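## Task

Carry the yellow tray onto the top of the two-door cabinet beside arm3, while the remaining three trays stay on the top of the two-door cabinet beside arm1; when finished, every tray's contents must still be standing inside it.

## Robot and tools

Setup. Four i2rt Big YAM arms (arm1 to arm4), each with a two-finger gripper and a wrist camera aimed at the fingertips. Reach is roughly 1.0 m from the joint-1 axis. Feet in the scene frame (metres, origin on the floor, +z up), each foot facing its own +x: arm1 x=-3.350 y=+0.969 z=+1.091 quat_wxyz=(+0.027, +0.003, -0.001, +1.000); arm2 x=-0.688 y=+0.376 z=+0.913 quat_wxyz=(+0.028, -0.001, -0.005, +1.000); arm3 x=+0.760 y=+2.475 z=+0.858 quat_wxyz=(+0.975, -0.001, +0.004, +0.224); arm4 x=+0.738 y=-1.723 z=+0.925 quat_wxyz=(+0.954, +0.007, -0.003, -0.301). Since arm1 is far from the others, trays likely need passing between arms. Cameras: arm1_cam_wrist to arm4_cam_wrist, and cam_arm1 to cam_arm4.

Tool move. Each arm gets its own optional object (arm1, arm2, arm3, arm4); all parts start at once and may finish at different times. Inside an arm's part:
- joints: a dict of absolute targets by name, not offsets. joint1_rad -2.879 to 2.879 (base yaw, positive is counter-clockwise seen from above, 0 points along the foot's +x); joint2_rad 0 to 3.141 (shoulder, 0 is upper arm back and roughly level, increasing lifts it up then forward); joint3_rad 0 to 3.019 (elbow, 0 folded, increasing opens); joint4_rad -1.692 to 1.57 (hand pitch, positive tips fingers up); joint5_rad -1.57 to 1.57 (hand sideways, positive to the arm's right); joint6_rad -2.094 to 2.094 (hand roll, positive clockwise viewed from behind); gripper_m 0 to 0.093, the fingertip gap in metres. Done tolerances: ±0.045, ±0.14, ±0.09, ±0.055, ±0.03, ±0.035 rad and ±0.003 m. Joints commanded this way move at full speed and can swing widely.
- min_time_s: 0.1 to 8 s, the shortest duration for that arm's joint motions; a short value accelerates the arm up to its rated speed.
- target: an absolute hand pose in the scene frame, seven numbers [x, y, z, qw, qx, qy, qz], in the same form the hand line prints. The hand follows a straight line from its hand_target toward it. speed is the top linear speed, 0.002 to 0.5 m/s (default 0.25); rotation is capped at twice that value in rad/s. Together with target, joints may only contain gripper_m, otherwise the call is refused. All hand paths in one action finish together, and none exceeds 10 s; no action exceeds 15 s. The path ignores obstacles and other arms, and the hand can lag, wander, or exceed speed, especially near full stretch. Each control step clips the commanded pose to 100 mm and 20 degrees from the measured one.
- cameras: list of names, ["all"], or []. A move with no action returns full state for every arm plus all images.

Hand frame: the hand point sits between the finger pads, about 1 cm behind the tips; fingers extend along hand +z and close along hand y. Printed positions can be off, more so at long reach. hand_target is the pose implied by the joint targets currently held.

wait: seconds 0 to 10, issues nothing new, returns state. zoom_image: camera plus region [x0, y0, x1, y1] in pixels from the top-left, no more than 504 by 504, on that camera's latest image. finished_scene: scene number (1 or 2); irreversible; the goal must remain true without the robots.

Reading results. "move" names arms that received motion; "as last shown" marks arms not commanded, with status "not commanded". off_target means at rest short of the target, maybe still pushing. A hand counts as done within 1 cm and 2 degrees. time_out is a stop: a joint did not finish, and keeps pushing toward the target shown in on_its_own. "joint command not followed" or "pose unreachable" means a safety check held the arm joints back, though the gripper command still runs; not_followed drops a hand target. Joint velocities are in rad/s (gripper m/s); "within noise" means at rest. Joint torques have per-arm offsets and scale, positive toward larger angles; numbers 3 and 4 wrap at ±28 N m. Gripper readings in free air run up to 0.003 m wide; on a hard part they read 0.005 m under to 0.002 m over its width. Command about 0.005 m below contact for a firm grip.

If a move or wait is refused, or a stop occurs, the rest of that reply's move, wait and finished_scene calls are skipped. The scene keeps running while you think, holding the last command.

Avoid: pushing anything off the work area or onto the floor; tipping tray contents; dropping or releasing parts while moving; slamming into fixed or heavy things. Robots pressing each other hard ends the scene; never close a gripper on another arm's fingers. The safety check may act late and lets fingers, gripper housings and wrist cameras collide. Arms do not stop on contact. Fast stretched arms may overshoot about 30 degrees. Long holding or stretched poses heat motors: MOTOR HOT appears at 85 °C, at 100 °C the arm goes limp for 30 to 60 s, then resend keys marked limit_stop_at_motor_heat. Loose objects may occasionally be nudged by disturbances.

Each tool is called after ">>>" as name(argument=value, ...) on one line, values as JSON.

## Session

>>> move(cameras=["cam_arm1","cam_arm2","arm1_cam_wrist"])

Scene clock: 0.00 s.
Joint torques (N m): no reading
Heat: arm1: hottest joint2_rad 31 °C; arm2: hottest joint3_rad 33 °C; arm3: hottest joint3_rad 32 °C; arm4: hottest joint3_rad 34 °C.
Joint velocities: within noise
arm1.joint_positions: joint1_rad=+0.766 joint2_rad=+0.634 joint3_rad=+1.422 joint4_rad=-1.162 joint5_rad=-0.131 joint6_rad=-0.631 gripper_m=+0.09396
arm1.joint_status: not commanded
arm1.hand: x=-3.5248 y=+0.7837 z=+1.6824 quat_wxyz=(+0.075, +0.620, +0.543, -0.561) (m; scene frame)
arm1.hand_target: x=-3.5222 y=+0.7858 z=+1.6930 quat_wxyz=(+0.075, +0.615, +0.539, -0.571) (m; scene frame)
arm1.hand_status: not commanded
arm2.joint_positions: joint1_rad=-0.681 joint2_rad=+0.642 joint3_rad=+1.475 joint4_rad=-1.478 joint5_rad=+0.033 joint6_rad=-0.175 gripper_m=+0.09396
arm2.joint_status: not commanded
arm2.hand: x=-0.8437 y=+0.5196 z=+1.4598 quat_wxyz=(-0.214, +0.857, -0.253, -0.395) (m; scene frame)
arm2.hand_target: x=-0.8423 y=+0.5182 z=+1.4710 quat_wxyz=(-0.219, +0.851, -0.251, -0.406) (m; scene frame)
arm2.hand_status: not commanded
arm3.joint_positions: joint1_rad=-0.424 joint2_rad=+0.641 joint3_rad=+1.397 joint4_rad=-1.400 joint5_rad=+0.227 joint6_rad=+0.733 gripper_m=+0.09396
arm3.joint_status: not commanded
arm3.hand: x=+0.9971 y=+2.4438 z=+1.3841 quat_wxyz=(-0.448, -0.354, -0.818, -0.068) (m; scene frame)
arm3.hand_target: x=+0.9952 y=+2.4438 z=+1.3974 quat_wxyz=(-0.460, -0.353, -0.811, -0.074) (m; scene frame)
arm3.hand_status: not commanded
arm4.joint_positions: joint1_rad=-0.674 joint2_rad=+0.598 joint3_rad=+1.422 joint4_rad=-1.373 joint5_rad=+0.009 joint6_rad=+0.589 gripper_m=+0.09396
arm4.joint_status: not commanded
arm4.hand: x=+0.7921 y=-1.9387 z=+1.4740 quat_wxyz=(-0.457, -0.708, -0.513, +0.164) (m; scene frame)
arm4.hand_target: x=+0.7912 y=-1.9359 z=+1.4845 quat_wxyz=(-0.467, -0.703, -0.510, +0.168) (m; scene frame)
arm4.hand_status: not commanded
pictures: arm1_cam_wrist, cam_arm1, cam_arm2
Images, in order (width x height): arm1_cam_wrist 672x504, cam_arm1 896x504, cam_arm2 896x504.

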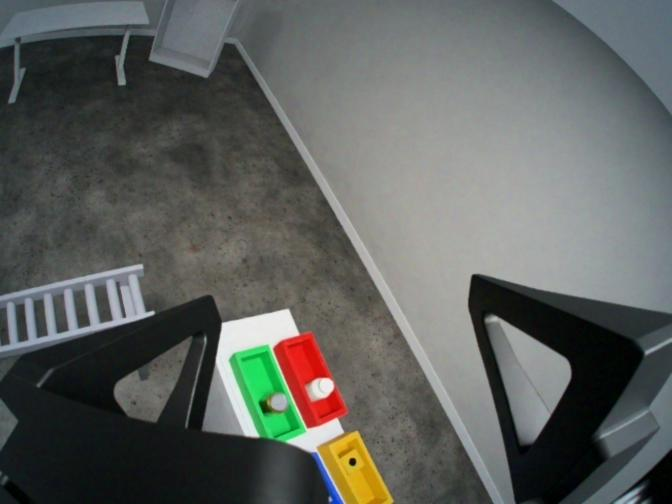

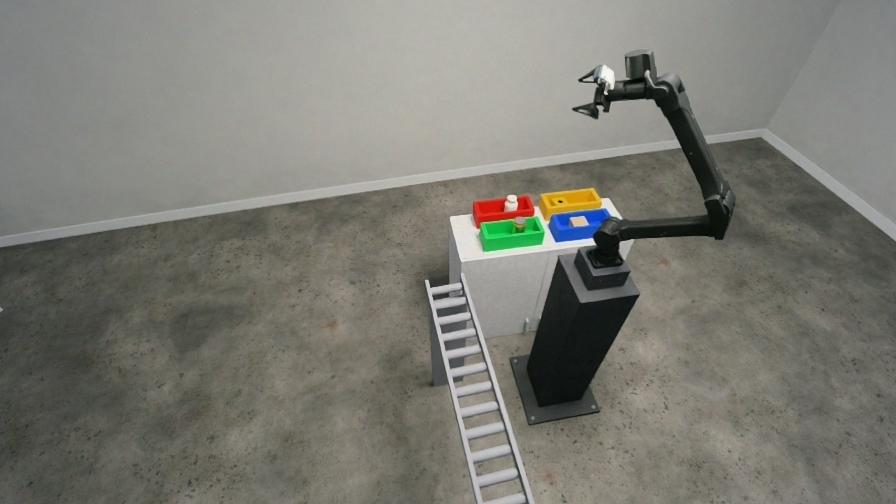

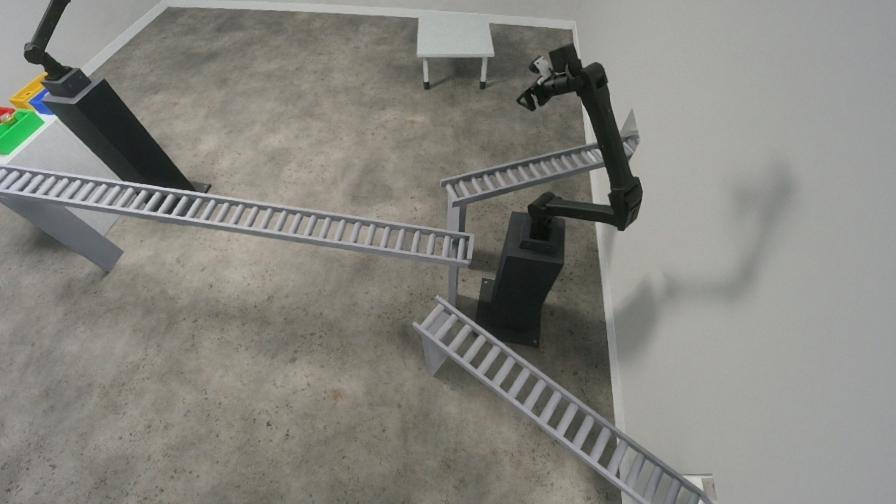

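>>> move(arm1={"target":[-3.80,1.0,1.30,0,0.763,-0.646,0],"speed":0.35,"joints":{"gripper_m":0.05}}, arm2={"target":[-1.10,0.30,1.05,0,1,0,0],"speed":0.3,"joints":{"gripper_m":0.05}}, cameras=["arm1_cam_wrist","cam_arm1","cam_arm3"])

Scene clock: 55.70 s.
Joint torques (N m): arm1=[-0.56 -13.74 12.7 0.25 0.21 0.31] | arm2=[1.32 -9.35 10.89 0.62 -0.03 -0.1] | arm3=[1.38 0.85 9.31 1.68 0.15 0.06] | arm4=[-1.26 1.55 9.2 1.59 0.1 0.01]
Heat: arm1: hottest joint3_rad 34 °C; arm2: hottest joint3_rad 36 °C; arm3: hottest joint3_rad 36 °C; arm4: hottest joint3_rad 41 °C.
move: arm1 off_target; arm2 off_target
Joint velocities: within noise
arm1.joint_positions: joint1_rad=-0.010 joint2_rad=+1.529 joint3_rad=+1.339 joint4_rad=-1.415 joint5_rad=+0.001 joint6_rad=+1.319 gripper_m=+0.05012
arm1.joint_status: all done
arm1.hand: x=-3.7879 y=+0.9972 z=+1.2860 quat_wxyz=(-0.009, +0.770, -0.638, +0.011)
arm1.hand_target: x=-3.7995 y=+0.9999 z=+1.3000 quat_wxyz=(+0.000, +0.763, -0.646, +0.000)
arm1.hand_status: off_target (0.019 m and 2.0 deg from the pose sent, 0.518 m and 165.9 deg at the start)
arm2.joint_positions: joint1_rad=+0.224 joint2_rad=+1.476 joint3_rad=+1.098 joint4_rad=-1.239 joint5_rad=-0.005 joint6_rad=+0.192 gripper_m=+0.05013
arm2.joint_status: all done
arm2.hand: x=-1.0799 y=+0.3080 z=+1.0375 quat_wxyz=(-0.006, +1.000, -0.012, +0.024)
arm2.hand_target: x=-1.0990 y=+0.3002 z=+1.0503 quat_wxyz=(+0.000, +1.000, +0.000, +0.000)
arm2.hand_status: off_target (0.025 m and 3.1 deg from the pose sent, 0.531 m and 62.1 deg at the start)
arm3, arm4: as last shown
Images, in order (width x height): arm1_cam_wrist 672x504, cam_arm1 896x504, cam_arm3 896x504.

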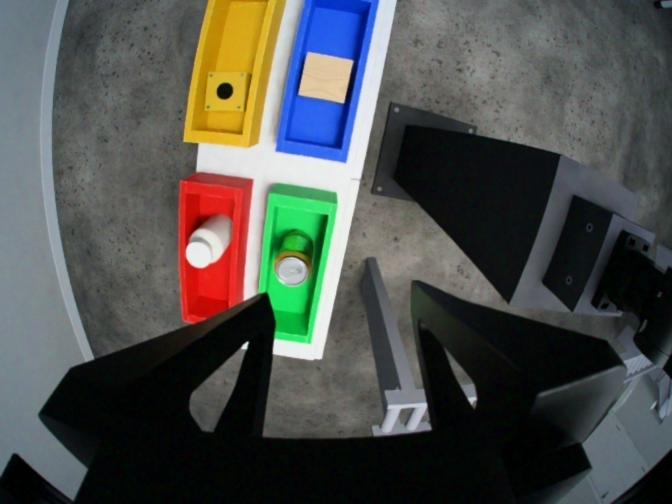

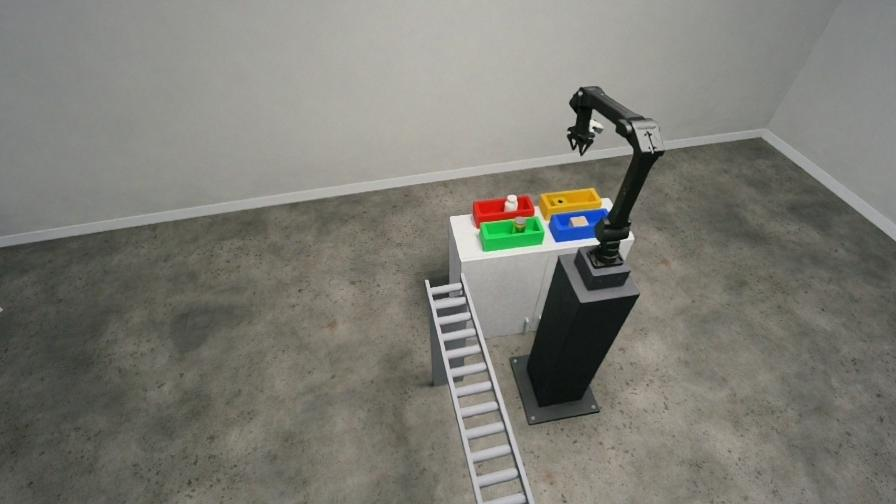

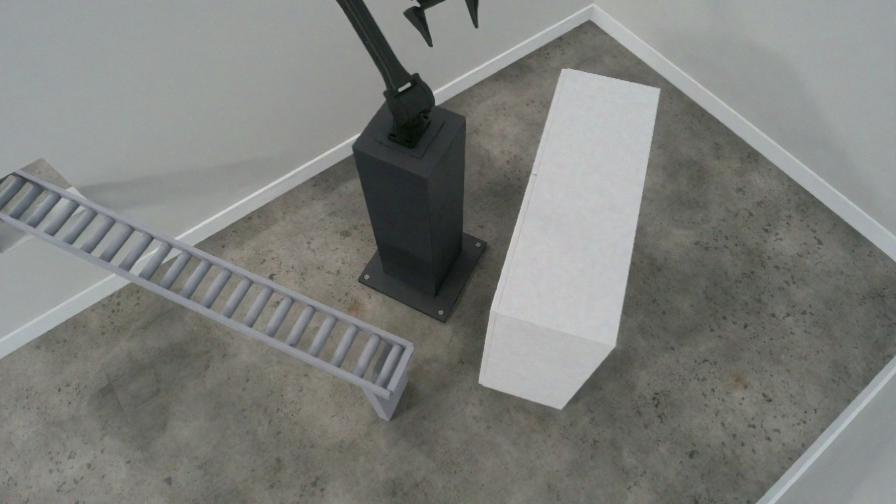

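>>> move(arm1={"target":[-3.90,1.12,1.20,0,0.7071,-0.7071,0],"speed":0.3}, cameras=["arm1_cam_wrist","cam_arm1"])

>>> zoom_image(camera="cam_arm1", region=[440, 120, 660, 260])

Scene clock: 87.20 s.
Joint torques (N m): arm1=[-0.15 -18.96 12 0.77 0.31 0.07] | arm2=[0.67 -10.34 10.97 0.83 -0.03 -0.08] | arm3=[1.44 0.91 9.32 1.63 0.16 0.07] | arm4=[-1.2 1.73 9.24 1.55 0.09 0.03]
Heat: arm1: hottest joint3_rad 35 °C; arm2: hottest joint3_rad 40 °C; arm3: hottest joint3_rad 37 °C; arm4: hottest joint3_rad 43 °C.
move: arm1 off_target
Joint velocities: within noise
arm1.joint_positions: joint1_rad=-0.214 joint2_rad=+1.891 joint3_rad=+1.553 joint4_rad=-1.278 joint5_rad=+0.001 joint6_rad=+1.315 gripper_m=+0.05012
arm1.joint_status: not commanded
arm1.hand: x=-3.8838 y=+1.1158 z=+1.1891 quat_wxyz=(-0.010, +0.703, -0.711, +0.016)
arm1.hand_target: x=-3.8994 y=+1.1199 z=+1.2002 quat_wxyz=(+0.000, +0.707, -0.707, +0.000)
arm1.hand_status: off_target (0.020 m and 2.3 deg from the pose sent, 0.187 m and 10.9 deg at the start)
arm2, arm3, arm4: as last shown
Images, in order (width x height): arm1_cam_wrist 672x504, cam_arm1 896x504.

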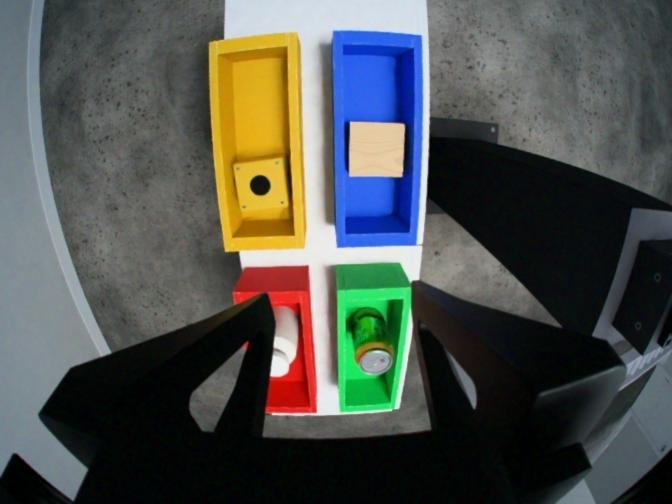

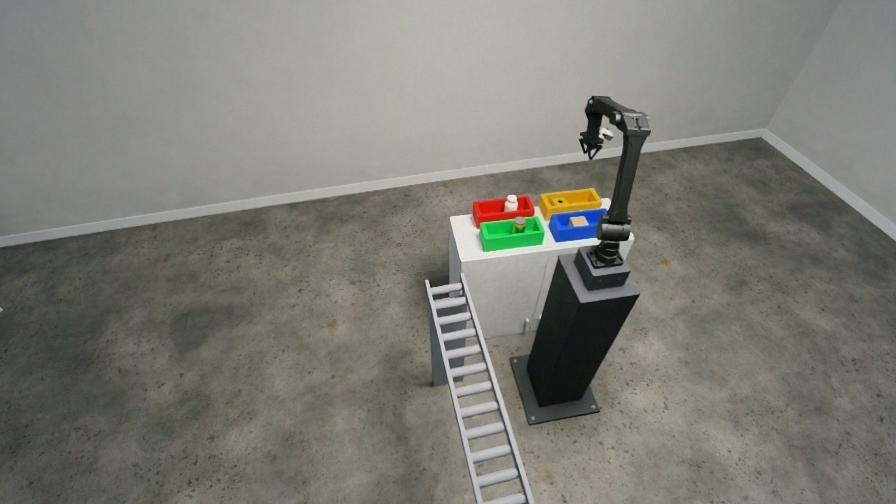

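Scaled by 2.291 from the camera's image (finer frame: 1280x720).

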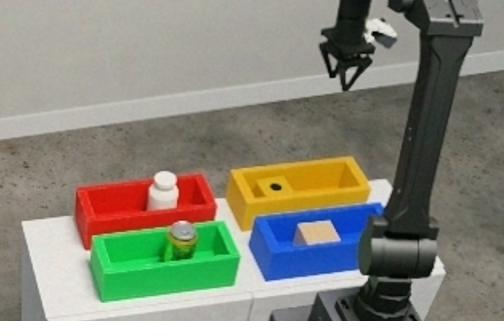

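>>> move(arm1={"target":[-3.952,1.115,1.02,0.01,0.698,-0.716,-0.01],"speed":0.25}, cameras=["arm1_cam_wrist","cam_arm1"])

>>> zoom_image(camera="cam_arm1", region=[440, 120, 660, 260])

Scene clock: 110.83 s.
Joint torques (N m): arm1=[0.5 -22.24 10.32 1.09 0.23 0.3] | arm2=[1.38 -10.93 11.3 0.7 -0.03 -0.02] | arm3=[1.44 0.79 9.35 1.66 0.15 0.07] | arm4=[-0.97 1.49 9.17 1.5 0.1 0.03]
Heat: arm1: hottest joint2_rad 35 °C; arm2: hottest joint3_rad 42 °C; arm3: hottest joint3_rad 38 °C; arm4: hottest joint3_rad 43 °C.
move: arm1 off_target
Joint velocities: within noise
arm1.joint_positions: joint1_rad=-0.194 joint2_rad=+2.209 joint3_rad=+1.555 joint4_rad=-0.943 joint5_rad=-0.005 joint6_rad=+1.341 gripper_m=+0.05012
arm1.joint_status: not commanded
arm1.hand: x=-3.9308 y=+1.1151 z=+1.0091 quat_wxyz=(-0.003, +0.701, -0.713, +0.009)
arm1.hand_target: x=-3.9513 y=+1.1148 z=+1.0206 quat_wxyz=(+0.010, +0.698, -0.716, -0.010)
arm1.hand_status: off_target (0.024 m and 2.7 deg from the pose sent, 0.182 m and 3.9 deg at the start)
arm2, arm3, arm4: as last shown
Images, in order (width x height): arm1_cam_wrist 672x504, cam_arm1 896x504.

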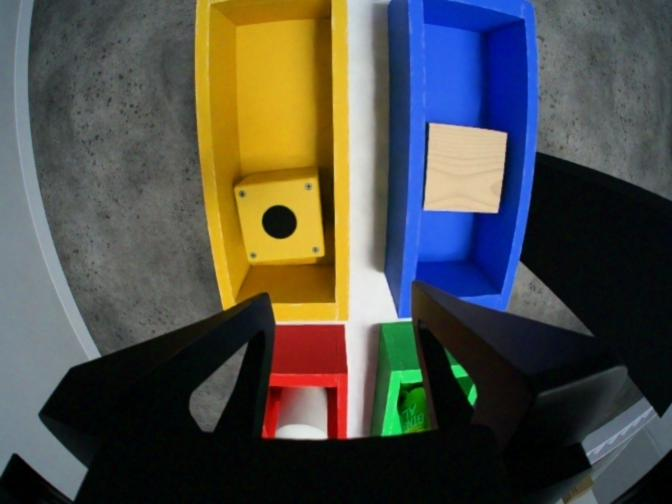

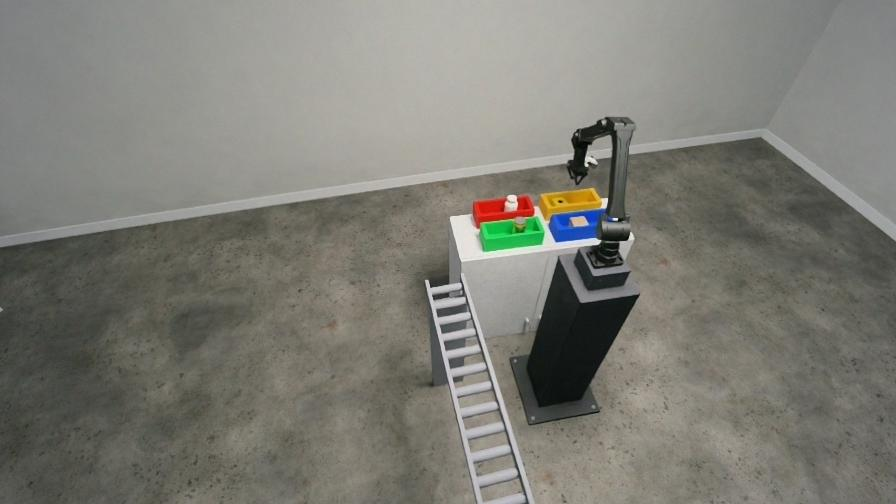

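Scaled by 2.291 from the camera's image (finer frame: 1280x720).

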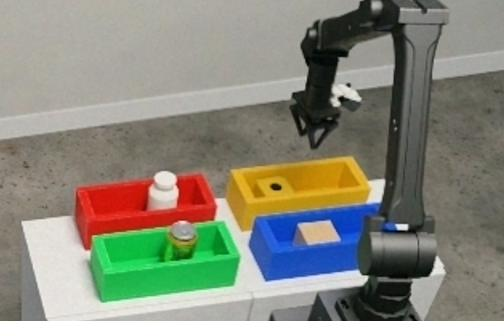

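>>> move(arm1={"target":[-3.952,1.113,0.90,0.01,0.698,-0.716,-0.015],"speed":0.2}, cameras=["arm1_cam_wrist","cam_arm1"])

>>> zoom_image(camera="cam_arm1", region=[440, 120, 660, 260])

Scene clock: 126.63 s.
Joint torques (N m): arm1=[0.73 -22.77 8.64 1.07 0.42 0.29] | arm2=[2.14 -10.75 10.92 0.51 -0.02 -0.06] | arm3=[1.49 0.97 9.31 1.65 0.16 0.06] | arm4=[-1.03 1.44 9.28 1.52 0.09 0.01]
Heat: arm1: hottest joint2_rad 37 °C; arm2: hottest joint3_rad 42 °C; arm3: hottest joint3_rad 38 °C; arm4: hottest joint3_rad 44 °C.
move: arm1 off_target
Joint velocities: within noise
arm1.joint_positions: joint1_rad=-0.191 joint2_rad=+2.412 joint3_rad=+1.562 joint4_rad=-0.732 joint5_rad=-0.004 joint6_rad=+1.346 gripper_m=+0.05012
arm1.joint_status: not commanded
arm1.hand: x=-3.9317 y=+1.1138 z=+0.8923 quat_wxyz=(+0.000, +0.700, -0.714, +0.003)
arm1.hand_target: x=-3.9515 y=+1.1127 z=+0.9005 quat_wxyz=(+0.010, +0.698, -0.716, -0.015)
arm1.hand_status: off_target (0.022 m and 2.4 deg from the pose sent, 0.111 m and 3.2 deg at the start)
arm2, arm3, arm4: as last shown
Images, in order (width x height): arm1_cam_wrist 672x504, cam_arm1 896x504.

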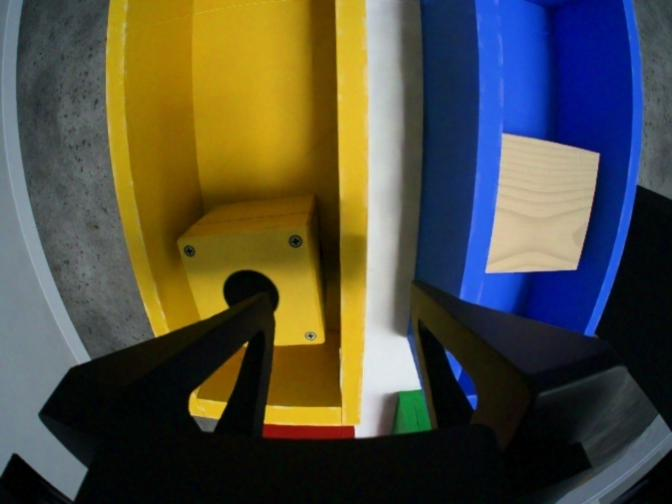

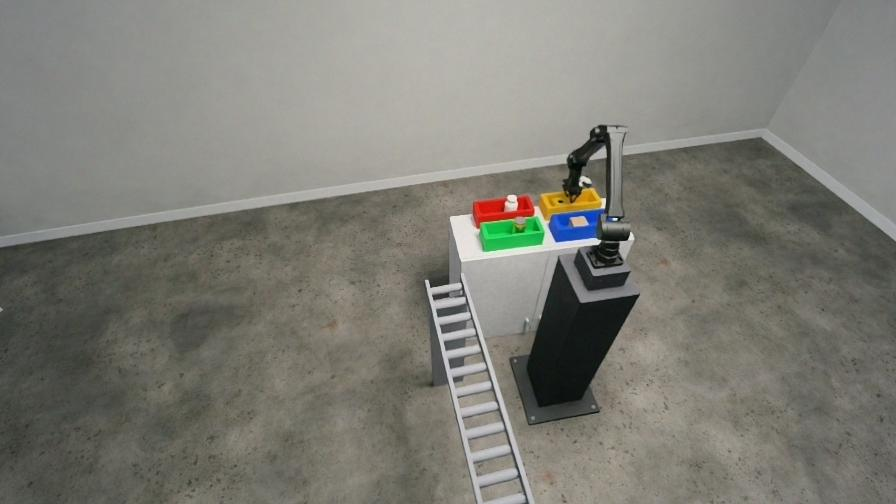

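Scaled by 2.291 from the camera's image (finer frame: 1280x720).

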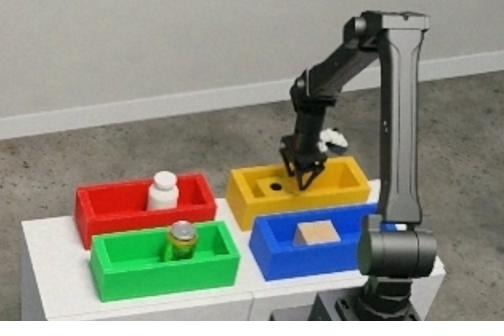

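>>> move(arm1={"target":[-3.947,1.128,0.865,0.01,0.698,-0.716,-0.018],"speed":0.2}, cameras=["arm1_cam_wrist","cam_arm1"])

>>> zoom_image(camera="cam_arm1", region=[500, 160, 640, 250])

Scene clock: 172.27 s.
Joint torques (N m): arm1=[-0.91 -22.18 8.38 1.16 0.41 0.07] | arm2=[2.32 -10.99 11.22 0.76 -0.06 -0.15] | arm3=[1.32 0.79 9.32 1.62 0.15 0.07] | arm4=[-1.03 1.26 9.22 1.69 0.09 0.02]
Heat: arm1: hottest joint2_rad 37 °C; arm2: hottest joint3_rad 43 °C; arm3: hottest joint3_rad 39 °C; arm4: hottest joint3_rad 44 °C.
move: arm1 off_target
Joint velocities: within noise
arm1.joint_positions: joint1_rad=-0.196 joint2_rad=+2.467 joint3_rad=+1.575 joint4_rad=-0.676 joint5_rad=-0.001 joint6_rad=+1.346 gripper_m=+0.05012
arm1.joint_status: not commanded
arm1.hand: x=-3.9328 y=+1.1175 z=+0.8639 quat_wxyz=(+0.003, +0.698, -0.716, -0.003)
arm1.hand_target: x=-3.9464 y=+1.1280 z=+0.8654 quat_wxyz=(+0.010, +0.698, -0.716, -0.018)
arm1.hand_status: off_target (0.018 m and 1.9 deg from the pose sent, 0.034 m and 2.7 deg at the start)
arm2, arm3, arm4: as last shown
Images, in order (width x height): arm1_cam_wrist 672x504, cam_arm1 896x504.

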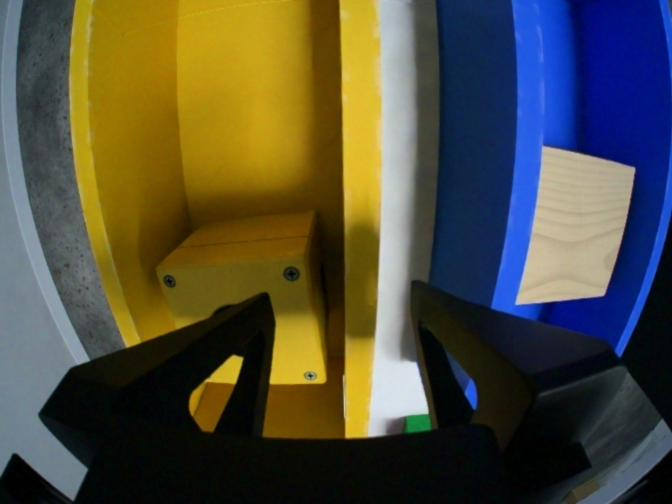

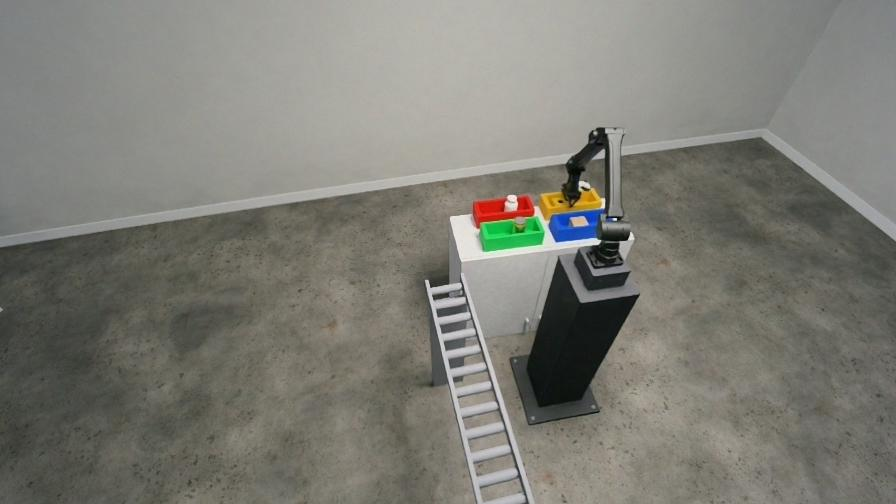

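Scaled by 3.600 from the camera's image (finer frame: 1280x720).

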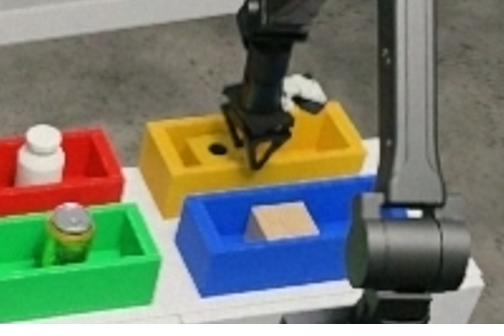

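>>> move(arm1={"target":[-3.936,1.154,0.870,0.01,0.698,-0.716,-0.018],"speed":0.2}, cameras=["arm1_cam_wrist","cam_arm1"])

>>> zoom_image(camera="cam_arm1", region=[500, 160, 640, 250])

Scene clock: 183.77 s.
Joint torques (N m): arm1=[-0.21 -23.65 6.91 1.09 0.33 0.01] | arm2=[2.14 -9.7 10.88 0.75 0.01 -0.12] | arm3=[1.38 0.79 9.29 1.65 0.16 0.07] | arm4=[-1.2 1.44 9.28 1.52 0.08 0.03]
Heat: arm1: hottest joint2_rad 38 °C; arm2: hottest joint3_rad 43 °C; arm3: hottest joint3_rad 39 °C; arm4: hottest joint3_rad 44 °C.
move: arm1 off_target
Joint velocities: within noise
arm1.joint_positions: joint1_rad=-0.252 joint2_rad=+2.467 joint3_rad=+1.575 joint4_rad=-0.673 joint5_rad=-0.001 joint6_rad=+1.307 gripper_m=+0.05012
arm1.joint_status: not commanded
arm1.hand: x=-3.9242 y=+1.1504 z=+0.8639 quat_wxyz=(+0.003, +0.692, -0.722, -0.005)
arm1.hand_target: x=-3.9358 y=+1.1538 z=+0.8702 quat_wxyz=(+0.010, +0.698, -0.716, -0.018)
arm1.hand_status: off_target (0.014 m and 1.9 deg from the pose sent, 0.037 m and 1.8 deg at the start)
arm2, arm3, arm4: as last shown
Images, in order (width x height): arm1_cam_wrist 672x504, cam_arm1 896x504.

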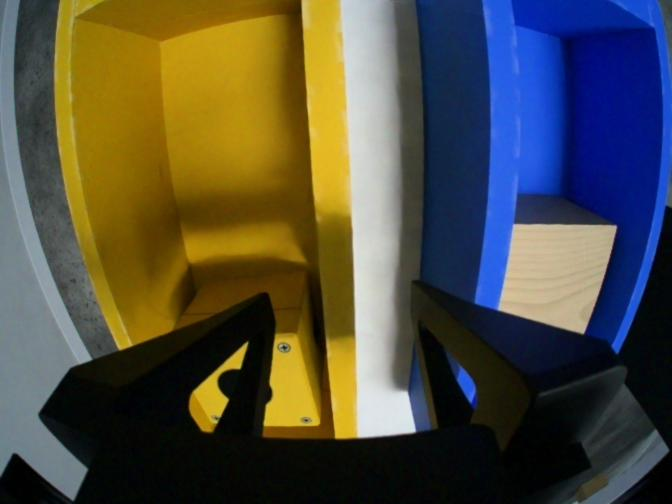

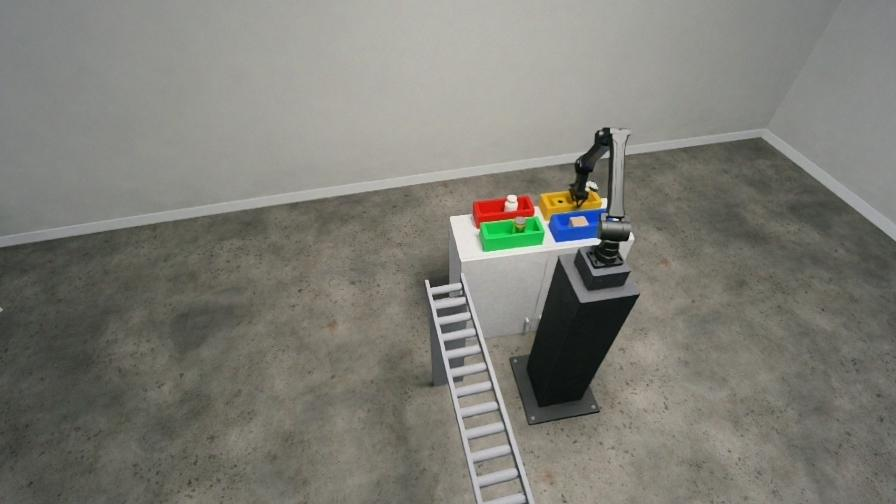

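Scaled by 3.600 from the camera's image (finer frame: 1280x720).

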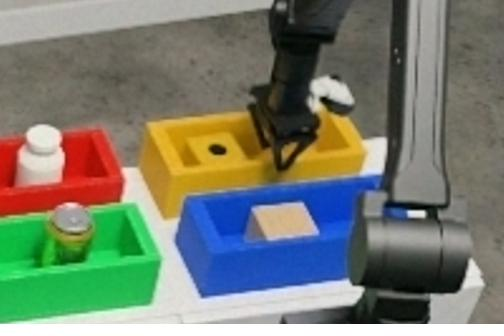

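>>> move(arm1={"target":[-3.941,1.150,0.828,0.01,0.709,-0.705,-0.019],"speed":0.15}, cameras=["arm1_cam_wrist","cam_arm1"])

>>> zoom_image(camera="cam_arm1", region=[500, 160, 640, 250])

Scene clock: 201.10 s.
Joint torques (N m): arm1=[0.67 -22.65 7.84 1.17 0.34 0.01] | arm2=[1.55 -10.4 10.93 0.7 -0.04 -0.11] | arm3=[1.38 0.85 9.33 1.65 0.15 0.07] | arm4=[-1.38 1.61 9.2 1.58 0.1 0.01]
Heat: arm1: hottest joint2_rad 40 °C; arm2: hottest joint3_rad 43 °C; arm3: hottest joint3_rad 39 °C; arm4: hottest joint3_rad 44 °C.
move: arm1 off_target
Joint velocities: within noise
arm1.joint_positions: joint1_rad=-0.252 joint2_rad=+2.545 joint3_rad=+1.610 joint4_rad=-0.629 joint5_rad=-0.001 joint6_rad=+1.284 gripper_m=+0.05012
arm1.joint_status: not commanded
arm1.hand: x=-3.9248 y=+1.1506 z=+0.8267 quat_wxyz=(+0.003, +0.700, -0.714, -0.005)
arm1.hand_target: x=-3.9406 y=+1.1497 z=+0.8284 quat_wxyz=(+0.010, +0.709, -0.705, -0.019)
arm1.hand_status: off_target (0.016 m and 2.3 deg from the pose sent, 0.040 m and 3.3 deg at the start)
arm2, arm3, arm4: as last shown
Images, in order (width x height): arm1_cam_wrist 672x504, cam_arm1 896x504.

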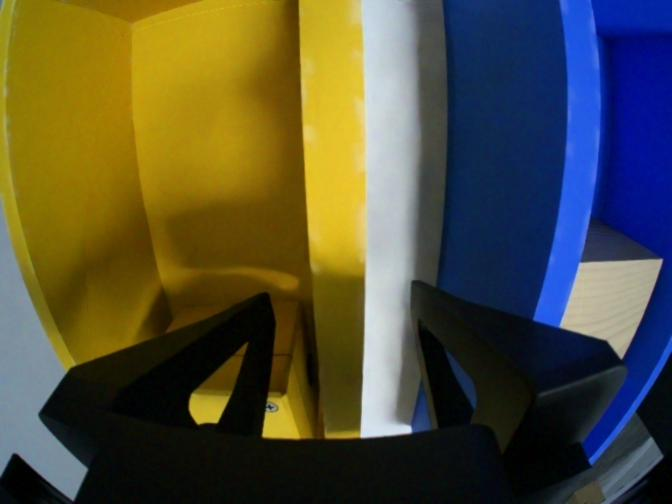

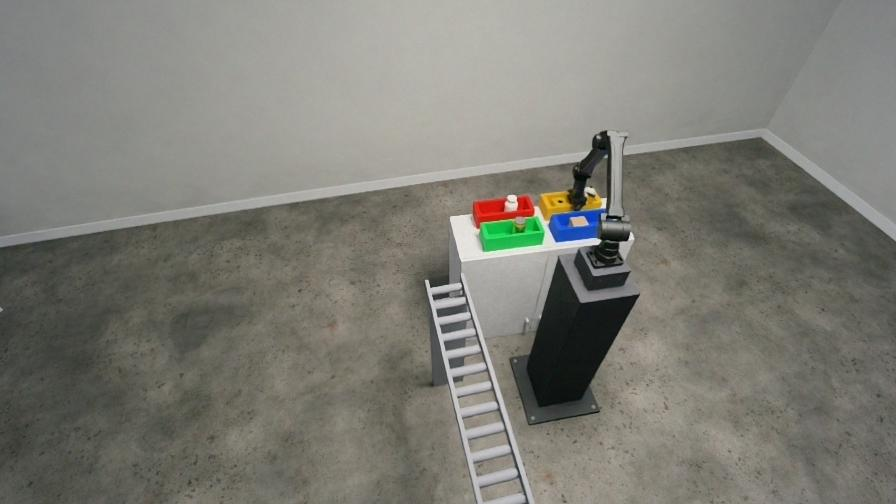

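Scaled by 3.600 from the camera's image (finer frame: 1280x720).

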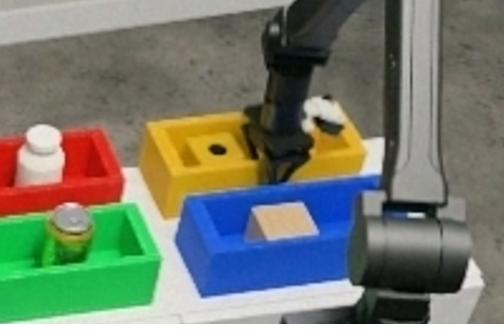

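>>> move(arm1={"joints":{"gripper_m":0.004}})

>>> move(arm1={"target":[-3.948,1.148,1.03,0.02,0.7,-0.714,-0.03],"speed":0.2}, cameras=["cam_arm1"])

>>> zoom_image(camera="cam_arm1", region=[440, 120, 660, 260])

Scene clock: 209.23 s.
Joint torques (N m): arm1=[0.85 -22.83 7.62 0.91 0.42 0.06] | arm2=[2.32 -10.34 10.92 0.59 -0.07 -0.13] | arm3=[1.49 0.91 9.31 1.68 0.16 0.07] | arm4=[-0.79 1.61 9.24 1.52 0.09 0.01]
Heat: arm1: hottest joint2_rad 41 °C; arm2: hottest joint3_rad 44 °C; arm3: hottest joint3_rad 39 °C; arm4: hottest joint3_rad 44 °C.
move: arm1 off_target
Joint velocities: within noise
arm1.joint_positions: joint1_rad=-0.252 joint2_rad=+2.545 joint3_rad=+1.613 joint4_rad=-0.623 joint5_rad=-0.003 joint6_rad=+1.280 gripper_m=+0.01102
arm1.joint_status: gripper_m off_target (ended at +0.01105, target +0.00400)
arm1.hand: x=-3.9277 y=+1.1511 z=+0.8274 quat_wxyz=(+0.006, +0.702, -0.712, -0.009)
arm1.hand_target: x=-3.9406 y=+1.1497 z=+0.8284 quat_wxyz=(+0.010, +0.709, -0.705, -0.019)
arm1.hand_status: not commanded
arm2: as last shown
arm3.joint_positions: joint1_rad=-0.424 joint2_rad=+0.641 joint3_rad=+1.397 joint4_rad=-1.400 joint5_rad=+0.227 joint6_rad=+0.733 gripper_m=+0.09396
arm3.joint_status: not commanded
arm3.hand: x=+0.9971 y=+2.4438 z=+1.3841 quat_wxyz=(-0.448, -0.354, -0.818, -0.068)
arm3.hand_target: x=+0.9952 y=+2.4438 z=+1.3974 quat_wxyz=(-0.460, -0.353, -0.811, -0.074)
arm3.hand_status: not commanded
arm4.joint_positions: joint1_rad=-0.674 joint2_rad=+0.598 joint3_rad=+1.422 joint4_rad=-1.373 joint5_rad=+0.009 joint6_rad=+0.589 gripper_m=+0.09396
arm4.joint_status: not commanded
arm4.hand: x=+0.7921 y=-1.9387 z=+1.4740 quat_wxyz=(-0.457, -0.708, -0.513, +0.164)
arm4.hand_target: x=+0.7912 y=-1.9359 z=+1.4845 quat_wxyz=(-0.467, -0.703, -0.510, +0.168)
arm4.hand_status: not commanded
pictures: none

Scene clock: 211.03 s.
Joint torques (N m): arm1=[0.62 -25.35 9.46 0.43 0.03 0.27] | arm2=[1.55 -10.87 10.92 0.61 -0.06 -0.14] | arm3=[1.38 0.85 9.33 1.65 0.15 0.07] | arm4=[-1.2 1.61 9.24 1.51 0.11 0.03]
Heat: arm1: hottest joint2_rad 41 °C; arm2: hottest joint3_rad 44 °C; arm3: hottest joint3_rad 39 °C; arm4: hottest joint3_rad 44 °C.
move: arm1 off_target
Joint velocities: within noise
arm1.joint_positions: joint1_rad=-0.249 joint2_rad=+2.225 joint3_rad=+1.538 joint4_rad=-0.886 joint5_rad=+0.002 joint6_rad=+1.287 gripper_m=+0.01102
arm1.joint_status: not commanded
arm1.hand: x=-3.9236 y=+1.1488 z=+0.9945 quat_wxyz=(+0.000, +0.700, -0.714, -0.002)
arm1.hand_target: x=-3.9469 y=+1.1476 z=+1.0300 quat_wxyz=(+0.020, +0.700, -0.713, -0.030)
arm1.hand_status: off_target (0.043 m and 3.9 deg from the pose sent, 0.204 m and 2.9 deg at the start; pose on its path clipped on 6 of 54 steps)
arm2.joint_positions: joint1_rad=+0.224 joint2_rad=+1.476 joint3_rad=+1.098 joint4_rad=-1.239 joint5_rad=-0.005 joint6_rad=+0.192 gripper_m=+0.05013
arm2.joint_status: not commanded
arm2.hand: x=-1.0799 y=+0.3080 z=+1.0375 quat_wxyz=(-0.006, +1.000, -0.012, +0.024)
arm2.hand_target: x=-1.0990 y=+0.3002 z=+1.0503 quat_wxyz=(+0.000, +1.000, +0.000, +0.000)
arm2.hand_status: not commanded
arm3, arm4: as last shown
Images, in order (width x height): cam_arm1 896x504.

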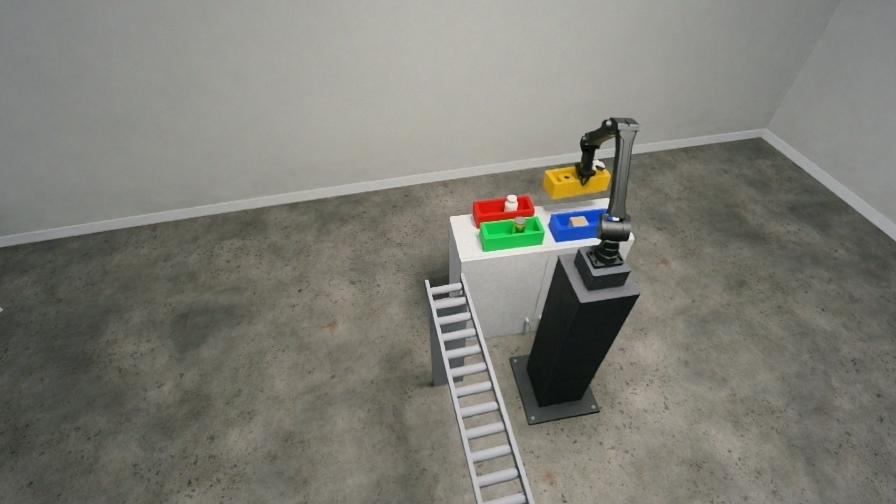

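Scaled by 2.291 from the camera's image (finer frame: 1280x720).

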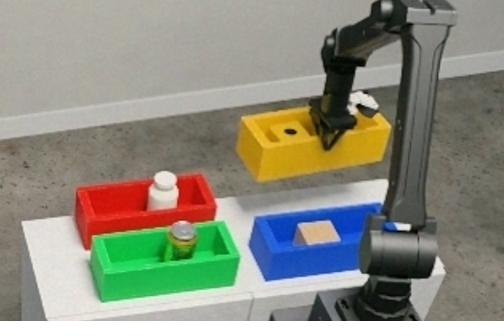

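>>> move(arm1={"joints":{"joint2_rad":2.05,"joint4_rad":-0.96},"min_time_s":1.2})

>>> move(arm1={"joints":{"joint1_rad":1.644,"joint2_rad":1.95,"joint3_rad":1.301,"joint4_rad":-0.83,"joint5_rad":0.0,"joint6_rad":1.622},"min_time_s":4.5}, cameras=["cam_arm1"])

>>> zoom_image(camera="cam_arm1", region=[380, 170, 600, 310])

Scene clock: 228.70 s.
Joint torques (N m): arm1=[0.91 -26.4 10.22 0.58 0.03 0.27] | arm2=[1.55 -10.93 11 0.91 -0.03 -0.11] | arm3=[1.32 0.91 9.33 1.66 0.15 0.07] | arm4=[-1.2 1.67 9.32 1.54 0.1 0.02]
Heat: arm1: hottest joint2_rad 40 °C; arm2: hottest joint3_rad 44 °C; arm3: hottest joint3_rad 39 °C; arm4: hottest joint3_rad 45 °C.
move: arm1 done
Joint velocities: within noise
arm1.joint_positions: joint1_rad=-0.249 joint2_rad=+2.111 joint3_rad=+1.538 joint4_rad=-0.955 joint5_rad=+0.002 joint6_rad=+1.287 gripper_m=+0.01102
arm1.joint_status: all done
arm1.hand: x=-3.9284 y=+1.1503 z=+1.0609 quat_wxyz=(+0.011, +0.700, -0.713, -0.022)
arm1.hand_target: x=-3.9500 y=+1.1486 z=+1.1074 quat_wxyz=(+0.035, +0.699, -0.712, -0.057)
arm1.hand_status: not commanded
arm2, arm3, arm4: as last shown
pictures: none

Scene clock: 233.83 s.
Joint torques (N m): arm1=[-0.85 -23.88 7.87 1.32 0.21 0.32] | arm2=[1.73 -10.4 11.04 0.75 -0.01 -0.09] | arm3=[1.44 0.85 9.32 1.66 0.15 0.06] | arm4=[-1.38 1.67 9.29 1.46 0.09 0.01]
Heat: arm1: hottest joint2_rad 41 °C; arm2: hottest joint3_rad 44 °C; arm3: hottest joint3_rad 39 °C; arm4: hottest joint3_rad 45 °C.
move: arm1 done
Joint velocities: within noise
arm1.joint_positions: joint1_rad=+1.653 joint2_rad=+2.010 joint3_rad=+1.286 joint4_rad=-0.847 joint5_rad=+0.003 joint6_rad=+1.604 gripper_m=+0.01102
arm1.joint_status: all done
arm1.hand: x=-3.3361 y=+0.4389 z=+1.0337 quat_wxyz=(-0.001, +1.000, -0.003, -0.005)
arm1.hand_target: x=-3.3395 y=+0.4166 z=+1.0698 quat_wxyz=(+0.045, +0.999, -0.016, -0.001)
arm1.hand_status: not commanded
arm2, arm3, arm4: as last shown
Images, in order (width x height): cam_arm1 896x504.

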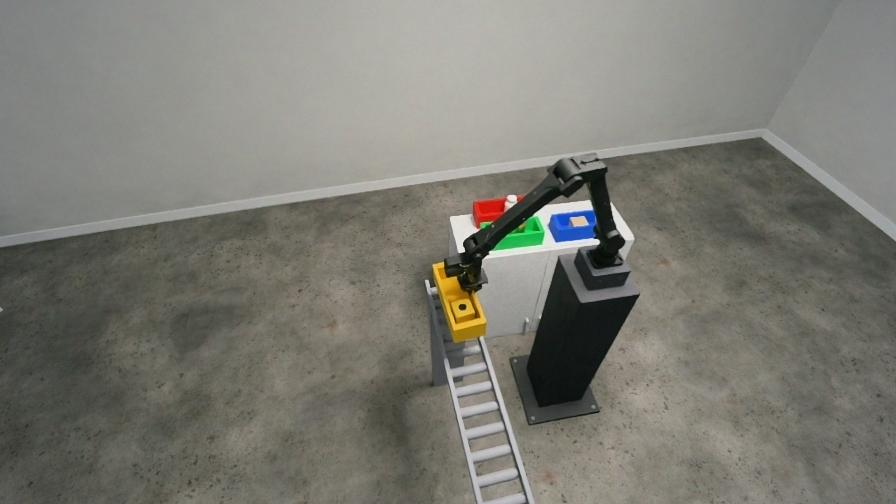

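Scaled by 2.291 from the camera's image (finer frame: 1280x720).

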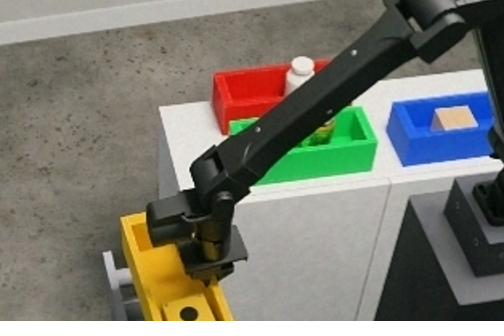

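>>> move(arm1={"target":[-3.34,0.408,0.975,0.035,0.999,-0.016,-0.001],"speed":0.15}, cameras=["cam_arm1"])

>>> zoom_image(camera="cam_arm1", region=[400, 220, 540, 360])

Scene clock: 247.10 s.
Joint torques (N m): arm1=[-1.14 -23.47 8.23 1.29 0.16 0.31] | arm2=[1.32 -10.87 11.1 0.73 -0.09 -0.11] | arm3=[1.44 0.91 9.32 1.66 0.16 0.07] | arm4=[-1.2 1.55 9.22 1.55 0.07 0]
Heat: arm1: hottest joint2_rad 40 °C; arm2: hottest joint3_rad 44 °C; arm3: hottest joint3_rad 39 °C; arm4: hottest joint3_rad 45 °C.
move: arm1 off_target
Joint velocities: within noise
arm1.joint_positions: joint1_rad=+1.653 joint2_rad=+2.182 joint3_rad=+1.281 joint4_rad=-0.691 joint5_rad=+0.003 joint6_rad=+1.605 gripper_m=+0.01102
arm1.joint_status: not commanded
arm1.hand: x=-3.3367 y=+0.4422 z=+0.9448 quat_wxyz=(-0.011, +1.000, -0.003, -0.005)
arm1.hand_target: x=-3.3403 y=+0.4095 z=+0.9759 quat_wxyz=(+0.035, +0.999, -0.016, -0.001)
arm1.hand_status: off_target (0.046 m and 5.5 deg from the pose sent, 0.066 m and 4.5 deg at the start)
arm2, arm3, arm4: as last shown
Images, in order (width x height): cam_arm1 896x504.

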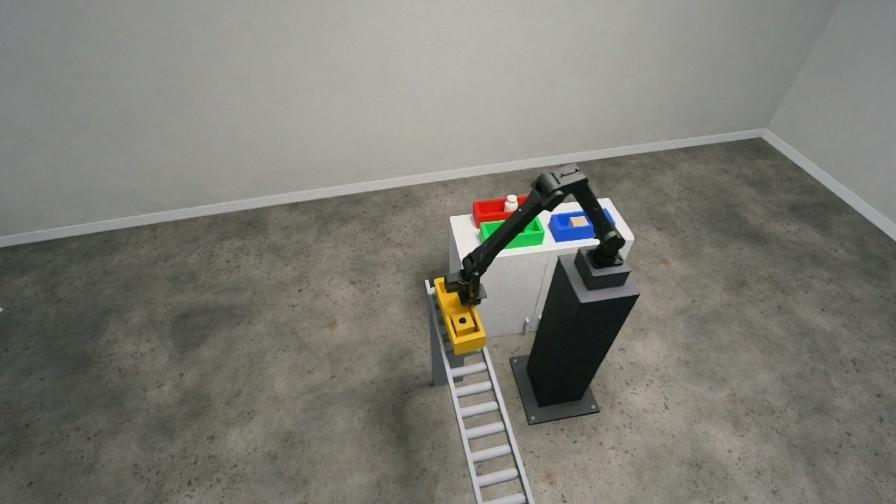

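Scaled by 3.600 from the camera's image (finer frame: 1280x720).

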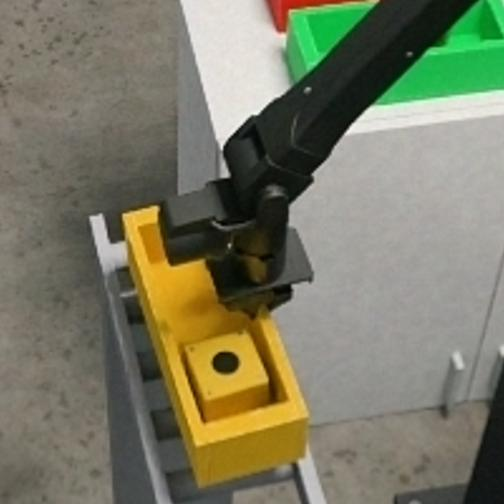

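>>> move(arm1={"target":[-3.34,0.394,0.985,0.045,0.999,-0.016,-0.001],"speed":0.15}, cameras=["cam_arm1"])

>>> zoom_image(camera="cam_arm1", region=[400, 220, 540, 360])

Scene clock: 255.63 s.
Joint torques (N m): arm1=[-1.03 -23.71 10.04 0.75 0.18 0.31] | arm2=[2.02 -9.88 10.95 0.55 -0.1 -0.11] | arm3=[1.38 0.85 9.32 1.66 0.16 0.07] | arm4=[-1.03 1.55 9.22 1.63 0.08 0.02]
Heat: arm1: hottest joint2_rad 41 °C; arm2: hottest joint3_rad 44 °C; arm3: hottest joint3_rad 39 °C; arm4: hottest joint3_rad 45 °C.
move: arm1 off_target
Joint velocities: within noise
arm1.joint_positions: joint1_rad=+1.653 joint2_rad=+2.182 joint3_rad=+1.292 joint4_rad=-0.691 joint5_rad=+0.003 joint6_rad=+1.605 gripper_m=+0.01102
arm1.joint_status: not commanded
arm1.hand: x=-3.3365 y=+0.4363 z=+0.9473 quat_wxyz=(-0.006, +1.000, -0.003, -0.005)
arm1.hand_target: x=-3.3403 y=+0.3963 z=+0.9864 quat_wxyz=(+0.045, +0.999, -0.016, -0.001)
arm1.hand_status: off_target (0.057 m and 6.0 deg from the pose sent, 0.063 m and 6.6 deg at the start)
arm2, arm3, arm4: as last shown
Images, in order (width x height): cam_arm1 896x504.

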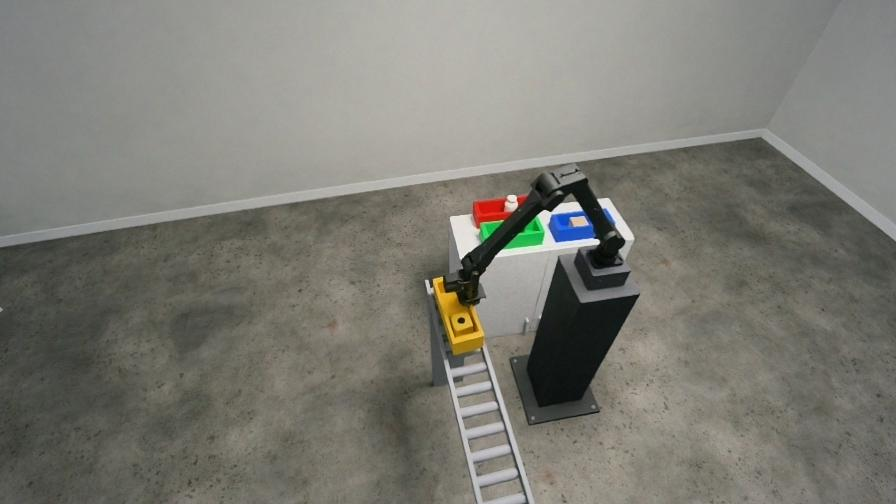

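Scaled by 3.600 from the camera's image (finer frame: 1280x720).

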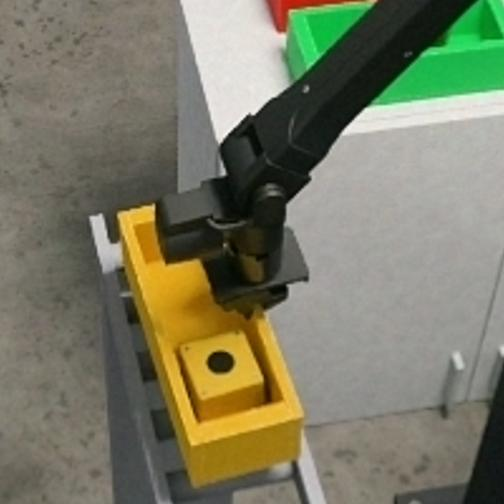

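>>> move(arm1={"target":[-3.34,0.386,0.968,0.047,0.999,-0.018,-0.001],"speed":0.12}, cameras=["cam_arm1"])

>>> zoom_image(camera="cam_arm1", region=[400, 220, 540, 360])

Scene clock: 265.57 s.
Joint torques (N m): arm1=[-0.85 -22.48 10 1.31 0.19 0.31] | arm2=[1.32 -9.99 11.02 0.66 0 -0.11] | arm3=[1.38 0.91 9.32 1.65 0.16 0.07] | arm4=[-0.97 1.49 9.21 1.52 0.09 -0.01]
Heat: arm1: hottest joint2_rad 41 °C; arm2: hottest joint3_rad 44 °C; arm3: hottest joint3_rad 39 °C; arm4: hottest joint3_rad 45 °C.
move: arm1 off_target
Joint velocities: within noise
arm1.joint_positions: joint1_rad=+1.653 joint2_rad=+2.203 joint3_rad=+1.320 joint4_rad=-0.683 joint5_rad=+0.003 joint6_rad=+1.607 gripper_m=+0.01102
arm1.joint_status: not commanded
arm1.hand: x=-3.3362 y=+0.4252 z=+0.9430 quat_wxyz=(+0.002, +1.000, -0.004, -0.005)
arm1.hand_target: x=-3.3403 y=+0.3880 z=+0.9696 quat_wxyz=(+0.047, +0.999, -0.018, -0.001)
arm1.hand_status: off_target (0.047 m and 5.4 deg from the pose sent, 0.055 m and 6.3 deg at the start)
arm2, arm3, arm4: as last shown
Images, in order (width x height): cam_arm1 896x504.

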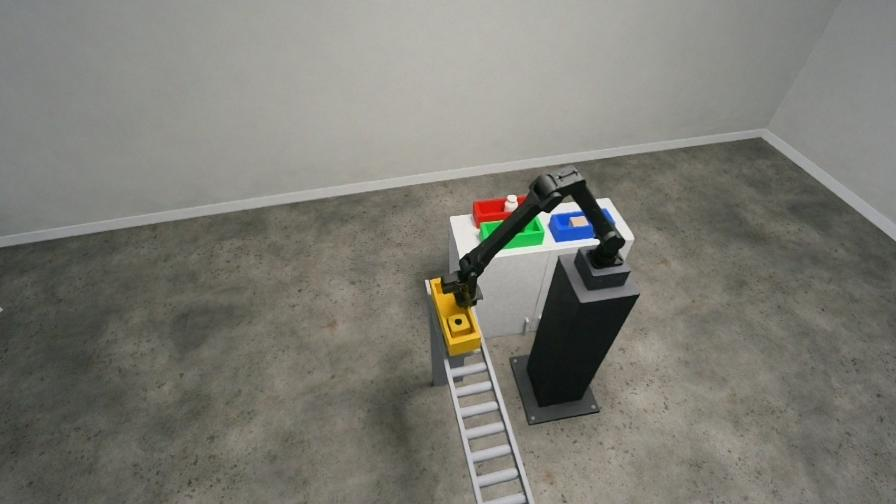

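Scaled by 3.600 from the camera's image (finer frame: 1280x720).

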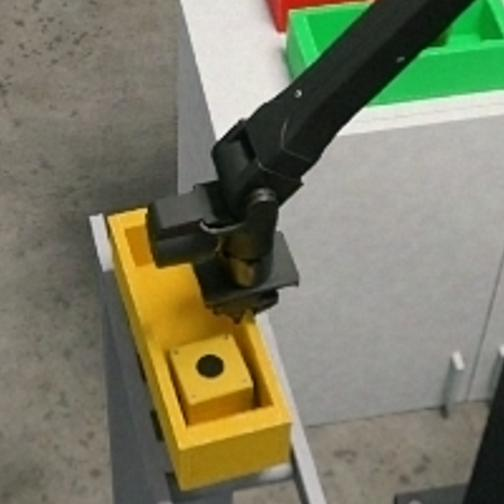

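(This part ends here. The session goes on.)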